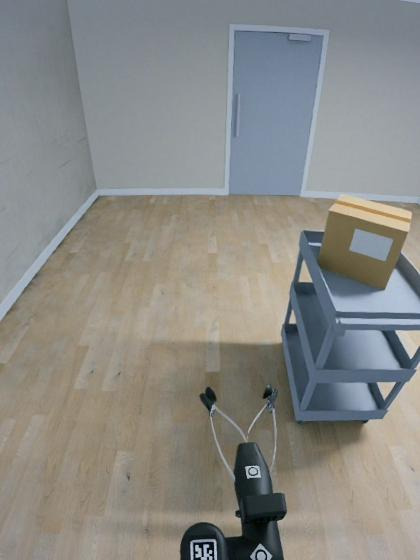

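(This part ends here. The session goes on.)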